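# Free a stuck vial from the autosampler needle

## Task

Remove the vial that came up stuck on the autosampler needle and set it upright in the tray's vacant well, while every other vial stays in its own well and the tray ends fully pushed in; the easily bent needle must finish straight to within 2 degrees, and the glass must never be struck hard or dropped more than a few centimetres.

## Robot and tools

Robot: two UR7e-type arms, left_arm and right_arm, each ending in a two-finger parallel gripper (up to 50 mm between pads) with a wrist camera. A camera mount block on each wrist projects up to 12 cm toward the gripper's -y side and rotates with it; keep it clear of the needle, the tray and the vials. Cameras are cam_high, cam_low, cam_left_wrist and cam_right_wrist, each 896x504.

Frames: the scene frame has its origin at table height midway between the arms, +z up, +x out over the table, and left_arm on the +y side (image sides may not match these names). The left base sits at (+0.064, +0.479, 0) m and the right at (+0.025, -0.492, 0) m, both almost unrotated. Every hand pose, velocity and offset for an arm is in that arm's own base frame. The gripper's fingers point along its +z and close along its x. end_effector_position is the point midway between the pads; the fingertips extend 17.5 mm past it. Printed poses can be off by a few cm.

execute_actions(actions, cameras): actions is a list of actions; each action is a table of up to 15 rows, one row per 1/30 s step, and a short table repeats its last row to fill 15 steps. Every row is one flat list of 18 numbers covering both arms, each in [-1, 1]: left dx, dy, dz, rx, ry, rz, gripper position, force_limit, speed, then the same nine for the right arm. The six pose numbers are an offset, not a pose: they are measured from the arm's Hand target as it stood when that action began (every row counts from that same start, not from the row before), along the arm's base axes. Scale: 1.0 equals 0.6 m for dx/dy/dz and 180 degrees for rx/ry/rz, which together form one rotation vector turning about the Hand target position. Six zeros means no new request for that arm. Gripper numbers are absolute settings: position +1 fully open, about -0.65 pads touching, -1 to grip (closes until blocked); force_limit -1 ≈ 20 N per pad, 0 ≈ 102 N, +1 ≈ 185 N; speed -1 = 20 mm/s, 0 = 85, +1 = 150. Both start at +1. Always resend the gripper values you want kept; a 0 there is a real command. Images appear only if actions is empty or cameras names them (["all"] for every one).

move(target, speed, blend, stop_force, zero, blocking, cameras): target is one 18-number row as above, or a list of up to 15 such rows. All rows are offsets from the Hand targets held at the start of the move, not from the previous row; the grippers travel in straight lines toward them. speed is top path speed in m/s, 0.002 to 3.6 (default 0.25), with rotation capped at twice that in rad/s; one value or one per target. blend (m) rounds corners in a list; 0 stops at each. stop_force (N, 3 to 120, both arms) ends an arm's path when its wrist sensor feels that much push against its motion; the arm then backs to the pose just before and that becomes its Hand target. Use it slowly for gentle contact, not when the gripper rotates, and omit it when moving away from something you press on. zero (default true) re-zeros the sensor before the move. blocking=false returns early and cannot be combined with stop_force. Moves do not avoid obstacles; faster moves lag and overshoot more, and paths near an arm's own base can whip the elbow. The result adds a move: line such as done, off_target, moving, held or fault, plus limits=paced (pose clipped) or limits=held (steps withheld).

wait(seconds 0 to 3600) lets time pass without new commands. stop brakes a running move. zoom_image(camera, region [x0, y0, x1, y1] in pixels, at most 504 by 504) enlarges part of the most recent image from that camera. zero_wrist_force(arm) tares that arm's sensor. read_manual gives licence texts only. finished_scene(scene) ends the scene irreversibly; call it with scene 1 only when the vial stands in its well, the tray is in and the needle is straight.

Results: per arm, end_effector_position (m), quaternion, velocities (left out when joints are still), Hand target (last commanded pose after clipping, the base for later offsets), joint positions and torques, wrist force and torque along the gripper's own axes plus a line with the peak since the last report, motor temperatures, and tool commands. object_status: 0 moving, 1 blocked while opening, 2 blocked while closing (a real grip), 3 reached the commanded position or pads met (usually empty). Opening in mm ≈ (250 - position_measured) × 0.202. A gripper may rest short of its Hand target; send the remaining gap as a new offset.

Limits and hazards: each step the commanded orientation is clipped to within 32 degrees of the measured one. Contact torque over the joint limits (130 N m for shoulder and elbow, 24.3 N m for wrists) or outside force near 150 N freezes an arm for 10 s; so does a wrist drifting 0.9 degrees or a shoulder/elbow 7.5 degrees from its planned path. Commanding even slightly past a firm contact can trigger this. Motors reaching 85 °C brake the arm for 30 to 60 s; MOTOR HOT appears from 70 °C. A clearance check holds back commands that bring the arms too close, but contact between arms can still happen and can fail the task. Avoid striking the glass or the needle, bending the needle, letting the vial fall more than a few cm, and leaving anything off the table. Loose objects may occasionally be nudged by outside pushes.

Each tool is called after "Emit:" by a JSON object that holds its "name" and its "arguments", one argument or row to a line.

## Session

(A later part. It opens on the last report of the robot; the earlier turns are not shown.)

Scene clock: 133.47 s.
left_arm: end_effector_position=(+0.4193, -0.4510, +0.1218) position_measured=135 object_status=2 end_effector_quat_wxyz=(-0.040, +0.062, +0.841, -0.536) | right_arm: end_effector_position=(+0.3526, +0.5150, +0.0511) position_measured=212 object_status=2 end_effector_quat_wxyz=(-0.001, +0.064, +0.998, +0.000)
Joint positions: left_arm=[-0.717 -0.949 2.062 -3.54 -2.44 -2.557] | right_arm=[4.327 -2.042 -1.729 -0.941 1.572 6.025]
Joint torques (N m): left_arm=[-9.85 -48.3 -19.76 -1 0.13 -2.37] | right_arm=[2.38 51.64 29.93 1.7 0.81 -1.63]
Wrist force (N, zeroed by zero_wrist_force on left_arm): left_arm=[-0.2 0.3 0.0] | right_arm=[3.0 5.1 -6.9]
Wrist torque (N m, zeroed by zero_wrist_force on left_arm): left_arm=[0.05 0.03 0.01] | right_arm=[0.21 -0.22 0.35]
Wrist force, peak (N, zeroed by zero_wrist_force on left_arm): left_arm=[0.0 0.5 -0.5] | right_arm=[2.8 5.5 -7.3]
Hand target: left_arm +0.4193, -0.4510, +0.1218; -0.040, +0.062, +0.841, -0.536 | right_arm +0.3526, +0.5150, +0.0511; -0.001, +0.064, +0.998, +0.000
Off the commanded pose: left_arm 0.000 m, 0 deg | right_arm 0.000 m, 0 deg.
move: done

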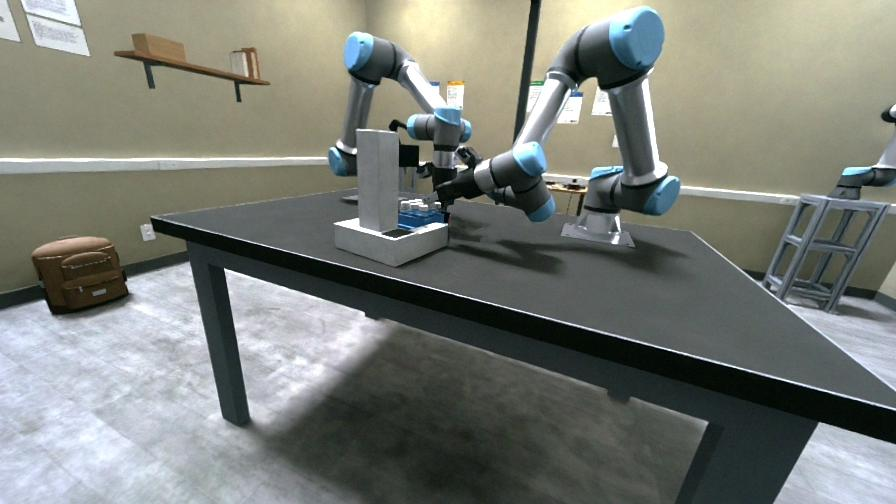

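Emit:
{"name": "move", "arguments": {
  "target": [0,0,-0.0107,0,0,0,-1,-0.6,-1,0,0,0,0,0,0,-1,-0.8,-0.9],
  "speed": 0.01,
  "stop_force": 4,
  "cameras": ["cam_left_wrist"]
}}

Emit:
{"name": "zoom_image", "arguments": {
  "camera": "cam_left_wrist",
  "region": [360, 150, 640, 270]
}}

Scene clock: 135.37 s.
left_arm: end_effector_position=(+0.4193, -0.4510, +0.1154) position_measured=135 object_status=2 end_effector_quat_wxyz=(-0.040, +0.062, +0.841, -0.536) | right_arm: end_effector_position=(+0.3526, +0.5150, +0.0511) position_measured=212 object_status=2 end_effector_quat_wxyz=(-0.001, +0.064, +0.998, +0.000)
Joint positions: left_arm=[-0.717 -0.934 2.062 -3.555 -2.44 -2.557] | right_arm=[4.327 -2.042 -1.729 -0.941 1.572 6.025]
Joint torques (N m): left_arm=[-9.69 -48.18 -17.54 -1.12 -0.17 -0.5] | right_arm=[3.11 51.21 29.99 1.8 0.8 -1.73]
Wrist force (N, zeroed by zero_wrist_force on left_arm): left_arm=[-0.2 0.4 0.0] | right_arm=[2.4 5.1 -7.0]
Wrist torque (N m, zeroed by zero_wrist_force on left_arm): left_arm=[0.06 0.04 0.02] | right_arm=[0.22 -0.12 0.35]
Wrist force, peak (N, zeroed by zero_wrist_force on left_arm): left_arm=[-0.1 0.7 -0.1] | right_arm=[3.1 5.5 -7.4]
Hand target: left_arm +0.4193, -0.4510, +0.1154; -0.040, +0.062, +0.841, -0.536 | right_arm +0.3526, +0.5150, +0.0511; -0.001, +0.064, +0.998, +0.000
Off the commanded pose: left_arm 0.000 m, 0 deg | right_arm 0.000 m, 0 deg.
move: done

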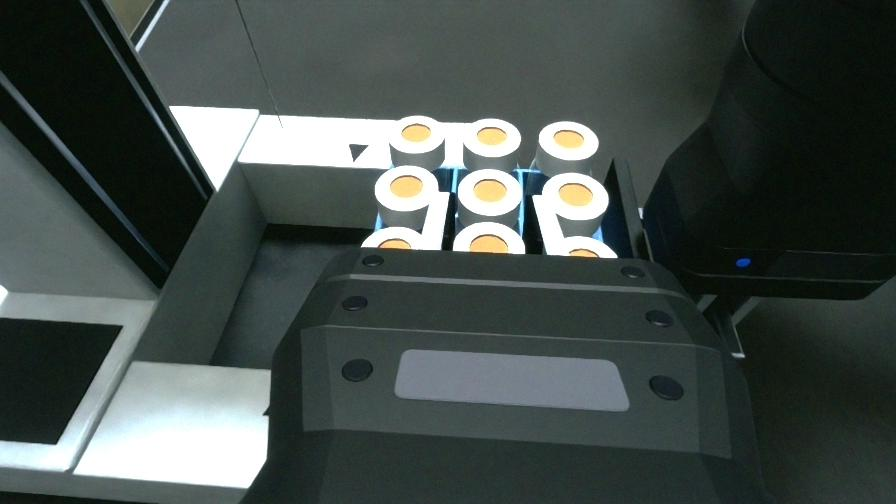

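Scaled by 1.800 from the camera's image (finer frame: 1280x720).

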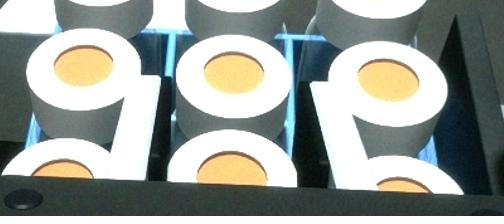

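Emit:
{"name": "move", "arguments": {
  "target": [
    [0,0,-0.003,0,0,0,-1,-0.6,-1,0,0,0,0,0,0,-1,-0.8,-0.9],
    [0,0,-0.003,0,0,0,0.24,-0.6,-1,0,0,0,0,0,0,-1,-0.8,-0.9]
  ],
  "speed": 0.01
}}

Emit:
{"name": "move", "arguments": {
  "target": [
    [0,0,0.04,0,0,0,0.24,-0.6,-1,0,0,0,0,0,0,-1,-0.8,-0.9],
    [0.015,0.1,0.06,0,0,0,0.24,-0.6,-1,0,0,0,0,0,0,-1,-0.8,-0.9]
  ],
  "speed": [0.03,0.1],
  "cameras": ["cam_left_wrist","cam_low"]
}}

Emit:
{"name": "zoom_image", "arguments": {
  "camera": "cam_low",
  "region": [396, 180, 456, 230]
}}

Scene clock: 136.73 s.
left_arm: end_effector_position=(+0.4193, -0.4510, +0.1136) position_measured=117 object_status=3 end_effector_quat_wxyz=(-0.040, +0.062, +0.841, -0.536) | right_arm: end_effector_position=(+0.3526, +0.5150, +0.0511) position_measured=212 object_status=2 end_effector_quat_wxyz=(-0.001, +0.064, +0.998, +0.000)
Joint positions: left_arm=[-0.717 -0.929 2.062 -3.559 -2.44 -2.557] | right_arm=[4.327 -2.042 -1.729 -0.941 1.572 6.025]
Joint torques (N m): left_arm=[-9.56 -48.84 -19.18 -1.03 -0.3 0.32] | right_arm=[3.86 51.19 29.99 2 0.65 -1.75]
Wrist force (N, zeroed by zero_wrist_force on left_arm): left_arm=[0.0 0.1 -0.2] | right_arm=[2.4 4.9 -6.3]
Wrist torque (N m, zeroed by zero_wrist_force on left_arm): left_arm=[0.05 0.01 0.01] | right_arm=[0.20 -0.16 0.35]
Wrist force, peak (N, zeroed by zero_wrist_force on left_arm): left_arm=[-0.2 0.6 -0.1] | right_arm=[2.8 5.2 -7.4]
Hand target: left_arm +0.4193, -0.4510, +0.1136; -0.040, +0.062, +0.841, -0.536 | right_arm +0.3526, +0.5150, +0.0511; -0.001, +0.064, +0.998, +0.000
Off the commanded pose: left_arm 0.000 m, 0 deg | right_arm 0.000 m, 0 deg.
move: done

Scene clock: 138.73 s.
left_arm: end_effector_position=(+0.4283, -0.3910, +0.1496) position_measured=117 object_status=3 end_effector_quat_wxyz=(-0.040, +0.062, +0.841, -0.536) | right_arm: end_effector_position=(+0.3526, +0.5150, +0.0511) position_measured=212 object_status=2 end_effector_quat_wxyz=(-0.001, +0.064, +0.998, +0.000)
Joint positions: left_arm=[-0.606 -1.06 2.123 -3.39 -2.52 -2.432] | right_arm=[4.327 -2.042 -1.729 -0.941 1.572 6.025]
Joint torques (N m): left_arm=[-1.42 -29.13 -18.79 -3.33 -0.55 -1.7] | right_arm=[3.01 50.21 30.61 2.39 0.78 -1.62]
Wrist force (N, zeroed by zero_wrist_force on left_arm): left_arm=[0.2 -0.1 -0.1] | right_arm=[2.3 5.3 -6.9]
Wrist torque (N m, zeroed by zero_wrist_force on left_arm): left_arm=[0.03 -0.05 0.17] | right_arm=[0.26 -0.13 0.35]
Wrist force, peak (N, zeroed by zero_wrist_force on left_arm): left_arm=[0.3 0.4 -1.6] | right_arm=[2.2 5.5 -6.9]
Hand target: left_arm +0.4283, -0.3910, +0.1496; -0.040, +0.062, +0.841, -0.536 | right_arm +0.3526, +0.5150, +0.0511; -0.001, +0.064, +0.998, +0.000
Off the commanded pose: left_arm 0.000 m, 0 deg | right_arm 0.000 m, 0 deg.
move: done
Images, in order (width x height): cam_low 896x504, cam_left_wrist 896x504.

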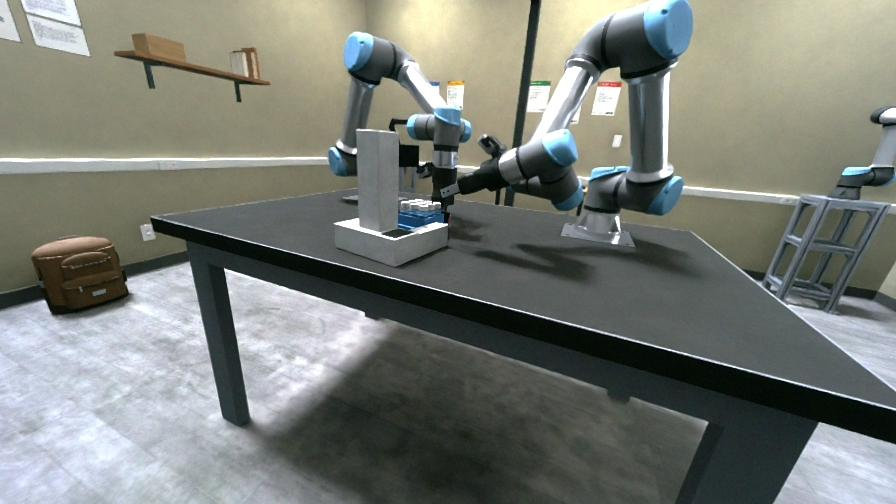

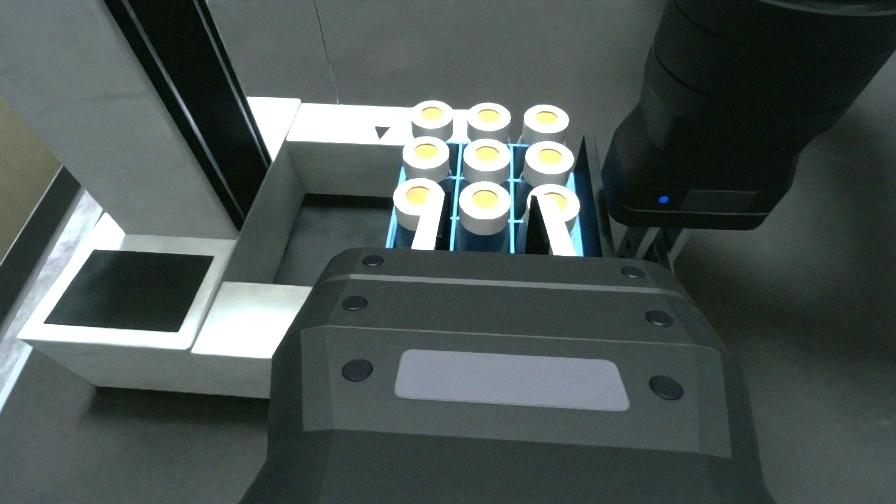

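Scaled by 8.400 from the camera's image (finer frame: 1280x720).

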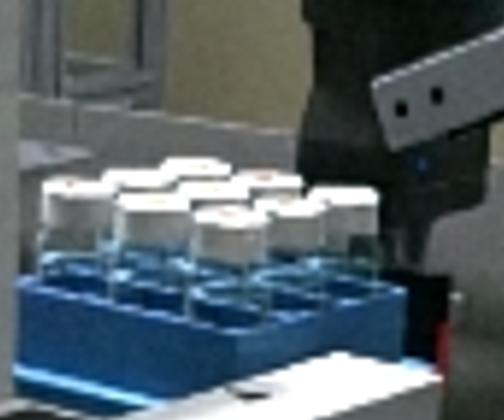

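Emit:
{"name": "move", "arguments": {
  "target": [0,0.1,0.05,0,0,0,0.24,-0.6,-1,0.1155,-0.0165,0,0,0,0,-1,-0.8,-0.9],
  "speed": 0.04
}}

Emit:
{"name": "move", "arguments": {
  "target": [0,0,0,0,0,0,0.24,-0.6,-1,0.004,-0.0006,0,0,0,0,-1,-0.8,-0.9],
  "speed": 0.01,
  "stop_force": 8,
  "cameras": ["cam_left_wrist","cam_right_wrist"]
}}

Scene clock: 141.07 s.
left_arm: end_effector_position=(+0.4283, -0.3309, +0.1796) position_measured=117 object_status=3 end_effector_quat_wxyz=(-0.040, +0.062, +0.841, -0.536) | right_arm: end_effector_position=(+0.4220, +0.5051, +0.0511) position_measured=212 object_status=2 end_effector_quat_wxyz=(-0.001, +0.064, +0.998, +0.000)
Joint positions: left_arm=[-0.495 -1.193 2.178 -3.185 -2.591 -2.278] | right_arm=[4.22 -2.11 -1.618 -0.984 1.572 5.918]
Joint torques (N m): left_arm=[-9.88 -22.44 -21.95 -4.32 -0.05 -2.48] | right_arm=[12.92 51.73 5.46 4.24 -0.24 1.51]
Wrist force (N, zeroed by zero_wrist_force on left_arm): left_arm=[0.2 -0.2 0.0] | right_arm=[-4.3 -8.1 -14.8]
Wrist torque (N m, zeroed by zero_wrist_force on left_arm): left_arm=[-0.02 -0.04 0.06] | right_arm=[-0.19 -0.12 0.44]
Wrist force, peak (N, zeroed by zero_wrist_force on left_arm): left_arm=[0.1 0.1 1.1] | right_arm=[3.8 -9.4 -14.7]
Hand target: left_arm +0.4283, -0.3310, +0.1796; -0.040, +0.062, +0.841, -0.536 | right_arm +0.4219, +0.5051, +0.0511; -0.001, +0.064, +0.998, +0.000
Off the commanded pose: left_arm 0.000 m, 0 deg | right_arm 0.000 m, 0 deg.
move: done

Scene clock: 142.13 s.
left_arm: end_effector_position=(+0.4283, -0.3310, +0.1796) position_measured=117 object_status=3 end_effector_quat_wxyz=(-0.040, +0.062, +0.841, -0.536) | right_arm: end_effector_position=(+0.4243, +0.5048, +0.0512) position_measured=212 object_status=2 end_effector_quat_wxyz=(+0.000, +0.064, +0.998, +0.000)
Joint positions: left_arm=[-0.496 -1.192 2.178 -3.185 -2.591 -2.278] | right_arm=[4.216 -2.112 -1.614 -0.986 1.572 5.915]
Joint torques (N m): left_arm=[-9.78 -22.73 -21.47 -1.92 -0.09 -2.47] | right_arm=[2.62 30.2 19.88 3.74 1.8 0.82]
Wrist force (N, zeroed by zero_wrist_force on left_arm): left_arm=[0.2 -0.2 0.2] | right_arm=[4.1 -9.6 -14.2]
Wrist torque (N m, zeroed by zero_wrist_force on left_arm): left_arm=[-0.01 -0.02 0.07] | right_arm=[-0.26 -0.24 0.49]
Wrist force, peak (N, zeroed by zero_wrist_force on left_arm): left_arm=[0.5 -0.1 0.1] | right_arm=[4.2 -9.6 -14.5]
Hand target: left_arm +0.4283, -0.3310, +0.1796; -0.040, +0.062, +0.841, -0.536 | right_arm +0.4243, +0.5048, +0.0511; -0.001, +0.064, +0.998, +0.000
Off the commanded pose: left_arm 0.000 m, 0 deg | right_arm 0.000 m, 0 deg.
move: done

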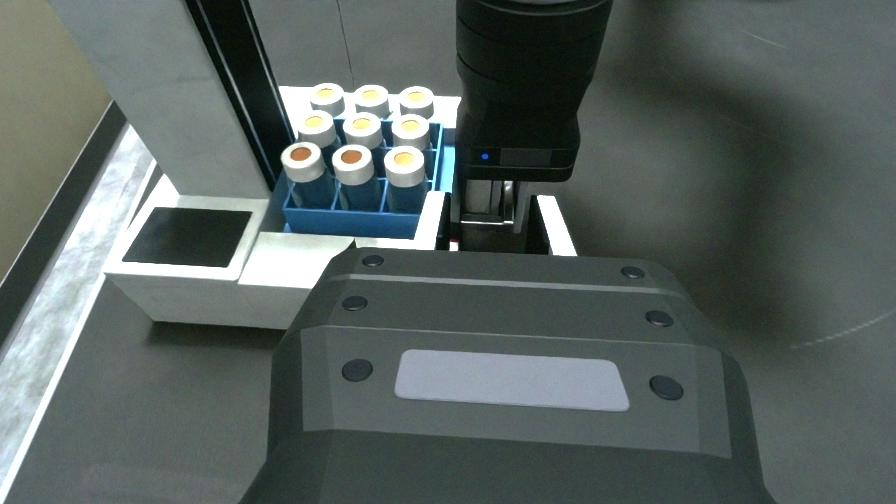

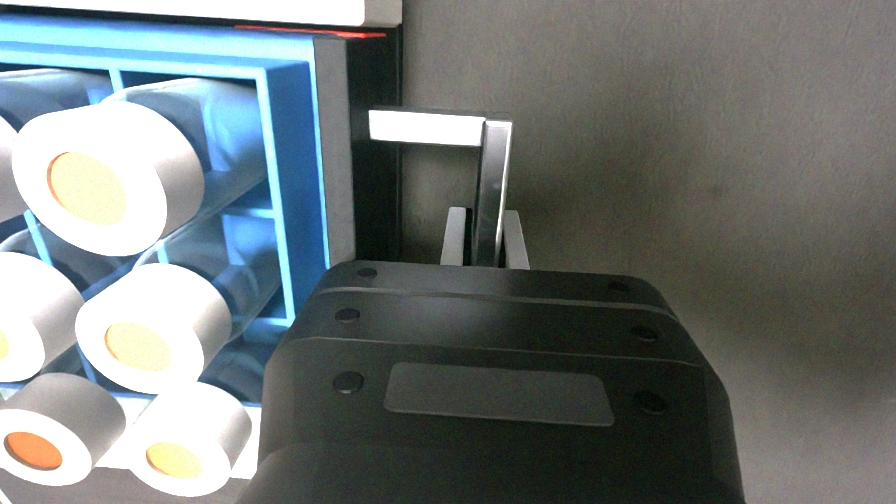

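Emit:
{"name": "move", "arguments": {
  "target": [0,0,0,0,0,0,0.24,-0.6,-1,0.013,-0.0019,0,0,0,0,-1,-0.8,-0.9],
  "speed": 0.01,
  "stop_force": 12,
  "cameras": ["cam_left_wrist","cam_right_wrist"]
}}

Scene clock: 143.43 s.
left_arm: end_effector_position=(+0.4283, -0.3310, +0.1796) position_measured=117 object_status=3 end_effector_quat_wxyz=(-0.040, +0.062, +0.841, -0.536) | right_arm: end_effector_position=(+0.4249, +0.5046, +0.0511) position_measured=212 object_status=2 end_effector_quat_wxyz=(-0.001, +0.064, +0.998, +0.000)
Joint positions: left_arm=[-0.496 -1.192 2.178 -3.185 -2.591 -2.278] | right_arm=[4.215 -2.113 -1.613 -0.986 1.572 5.914]
Joint torques (N m): left_arm=[-9.94 -22.98 -22.02 -1.66 -0.18 -2.38] | right_arm=[3.07 50.74 7.1 5.52 -5.7 0.53]
Wrist force (N, zeroed by zero_wrist_force on left_arm): left_arm=[0.2 -0.1 -0.2] | right_arm=[14.6 -9.7 -18.8]
Wrist torque (N m, zeroed by zero_wrist_force on left_arm): left_arm=[0.00 -0.03 0.08] | right_arm=[-0.24 -0.39 0.43]
Wrist force, peak (N, zeroed by zero_wrist_force on left_arm): left_arm=[0.4 -0.3 0.1] | right_arm=[24.4 -13.1 -22.6]
Hand target: left_arm +0.4283, -0.3310, +0.1796; -0.040, +0.062, +0.841, -0.536 | right_arm +0.4249, +0.5046, +0.0511; -0.001, +0.064, +0.998, +0.000 (not the last commanded pose)
Off the commanded pose: left_arm 0.000 m, 0 deg | right_arm 0.007 m, 0 deg.
move: contact (right_arm)

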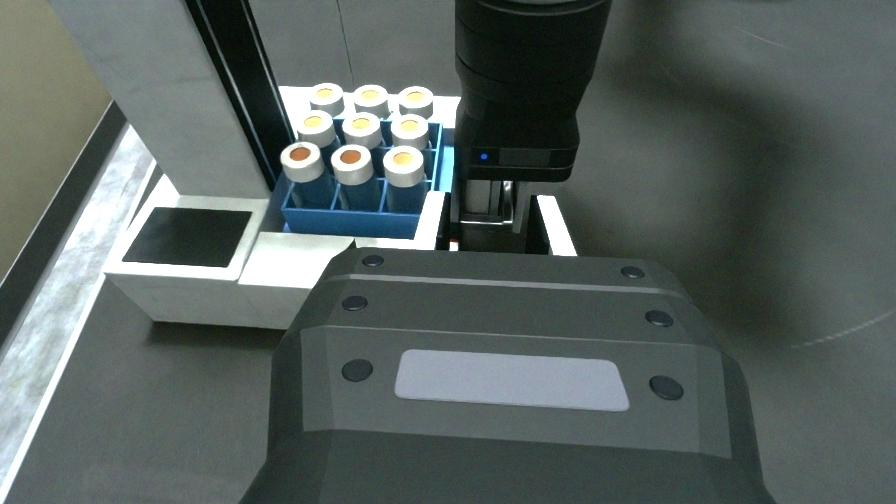

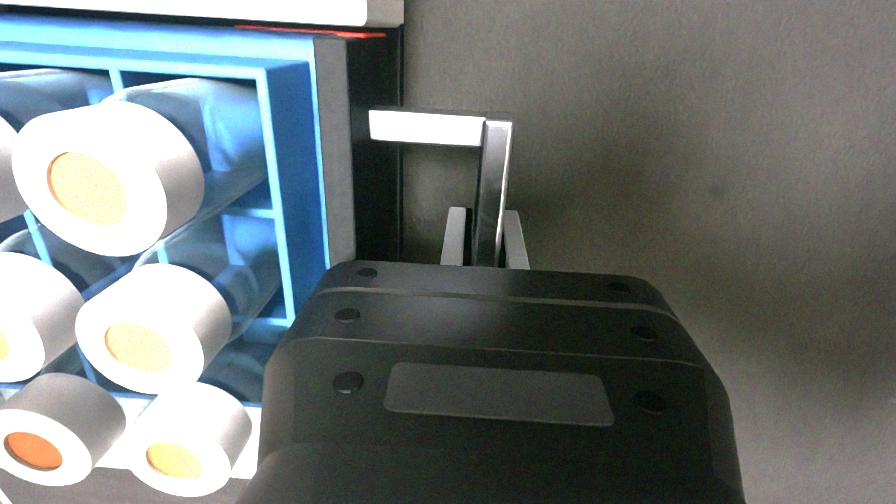

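Emit:
{"name": "move", "arguments": {
  "target": [
    [0,0,0,0,0,0,0.24,-0.6,-1,0,0,0,0,0,0,-0.12,-0.8,-0.9],
    [0,0.05,0.05,0,0,0,0.24,-0.6,-1,0,0,0.22,0,0,0,-0.12,-0.8,-0.9]
  ],
  "speed": [0.05,0.1],
  "cameras": ["all"]
}}

Emit:
{"name": "zoom_image", "arguments": {
  "camera": "cam_low",
  "region": [340, 110, 470, 240]
}}

Emit:
{"name": "zoom_image", "arguments": {
  "camera": "cam_left_wrist",
  "region": [240, 0, 540, 300]
}}

Scene clock: 146.17 s.
left_arm: end_effector_position=(+0.4283, -0.3009, +0.2096) position_measured=117 object_status=3 end_effector_quat_wxyz=(-0.040, +0.062, +0.841, -0.536) | right_arm: end_effector_position=(+0.4250, +0.5047, +0.1832) position_measured=171 object_status=3 end_effector_quat_wxyz=(+0.000, +0.064, +0.998, +0.000)
Joint positions: left_arm=[-0.436 -1.295 2.182 -3.003 -2.624 -2.181] | right_arm=[4.215 -1.982 -1.443 -1.287 1.572 5.914]
Joint torques (N m): left_arm=[-9.57 -20.52 -23.15 -3.8 -0.17 -2.62] | right_arm=[-2.6 30.3 13.69 2.52 2.36 -1.65]
Wrist force (N, zeroed by zero_wrist_force on left_arm): left_arm=[0.1 -0.3 -0.2] | right_arm=[-0.2 -0.2 0.4]
Wrist torque (N m, zeroed by zero_wrist_force on left_arm): left_arm=[-0.04 -0.03 0.01] | right_arm=[0.03 -0.13 -0.09]
Wrist force, peak (N, zeroed by zero_wrist_force on left_arm): left_arm=[0.1 -0.3 -0.8] | right_arm=[14.6 -10.0 -19.1]
Hand target: left_arm +0.4283, -0.3010, +0.2096; -0.040, +0.062, +0.841, -0.536 | right_arm +0.4249, +0.5046, +0.1831; -0.001, +0.064, +0.998, +0.000
Off the commanded pose: left_arm 0.000 m, 0 deg | right_arm 0.000 m, 0 deg.
move: done

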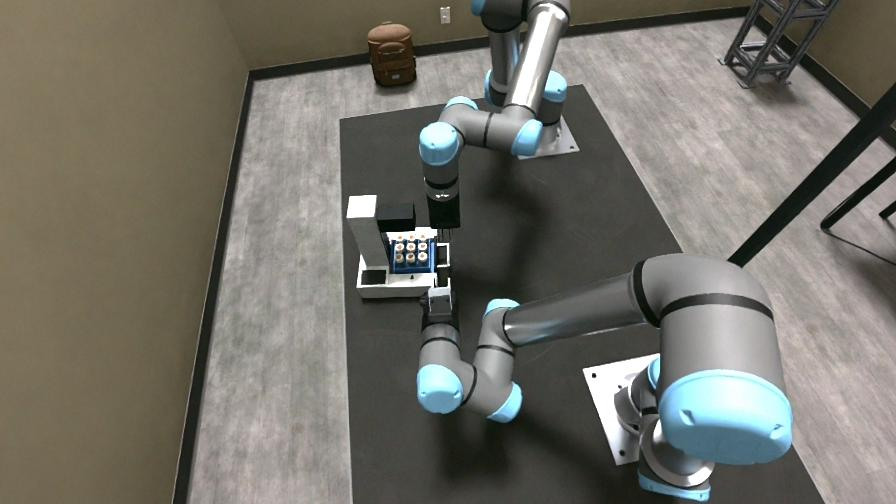

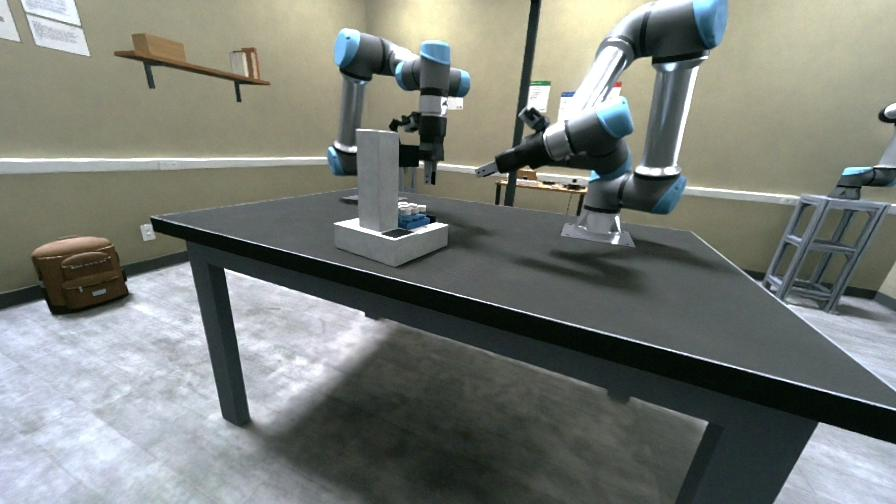

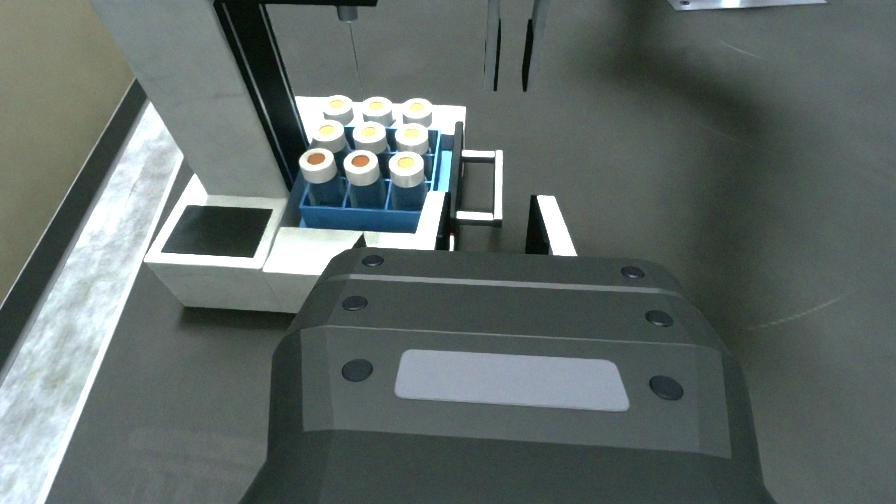

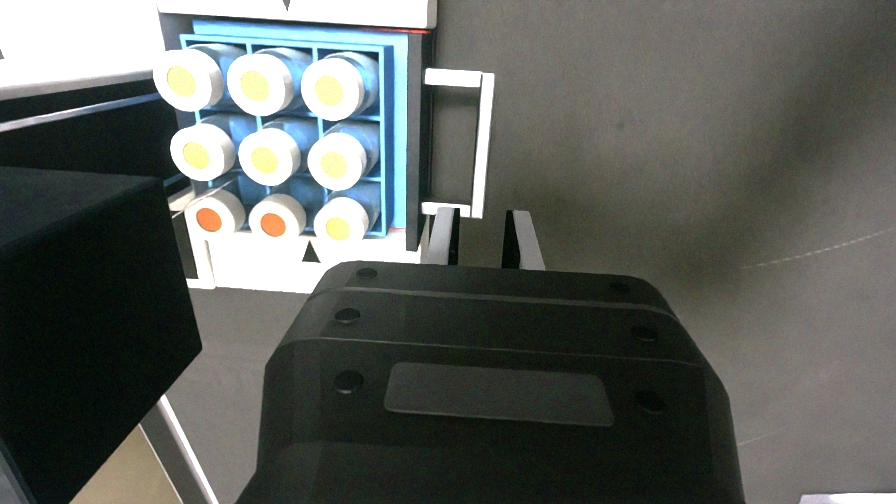

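Scaled by 3.877 from the camera's image (finer frame: 1280x720).

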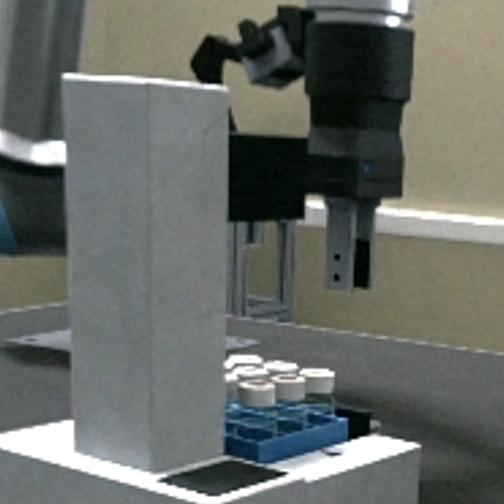

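Scaled by 1.680 from the camera's image (finer frame: 1280x720).

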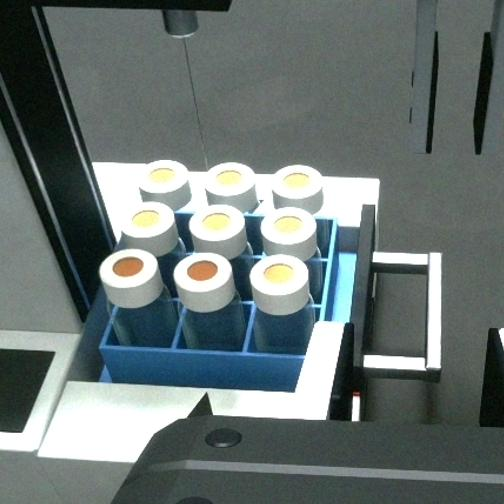

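Emit:
{"name": "finished_scene", "arguments": {
  "scene": 1
}}

The scene is finished: the task was done.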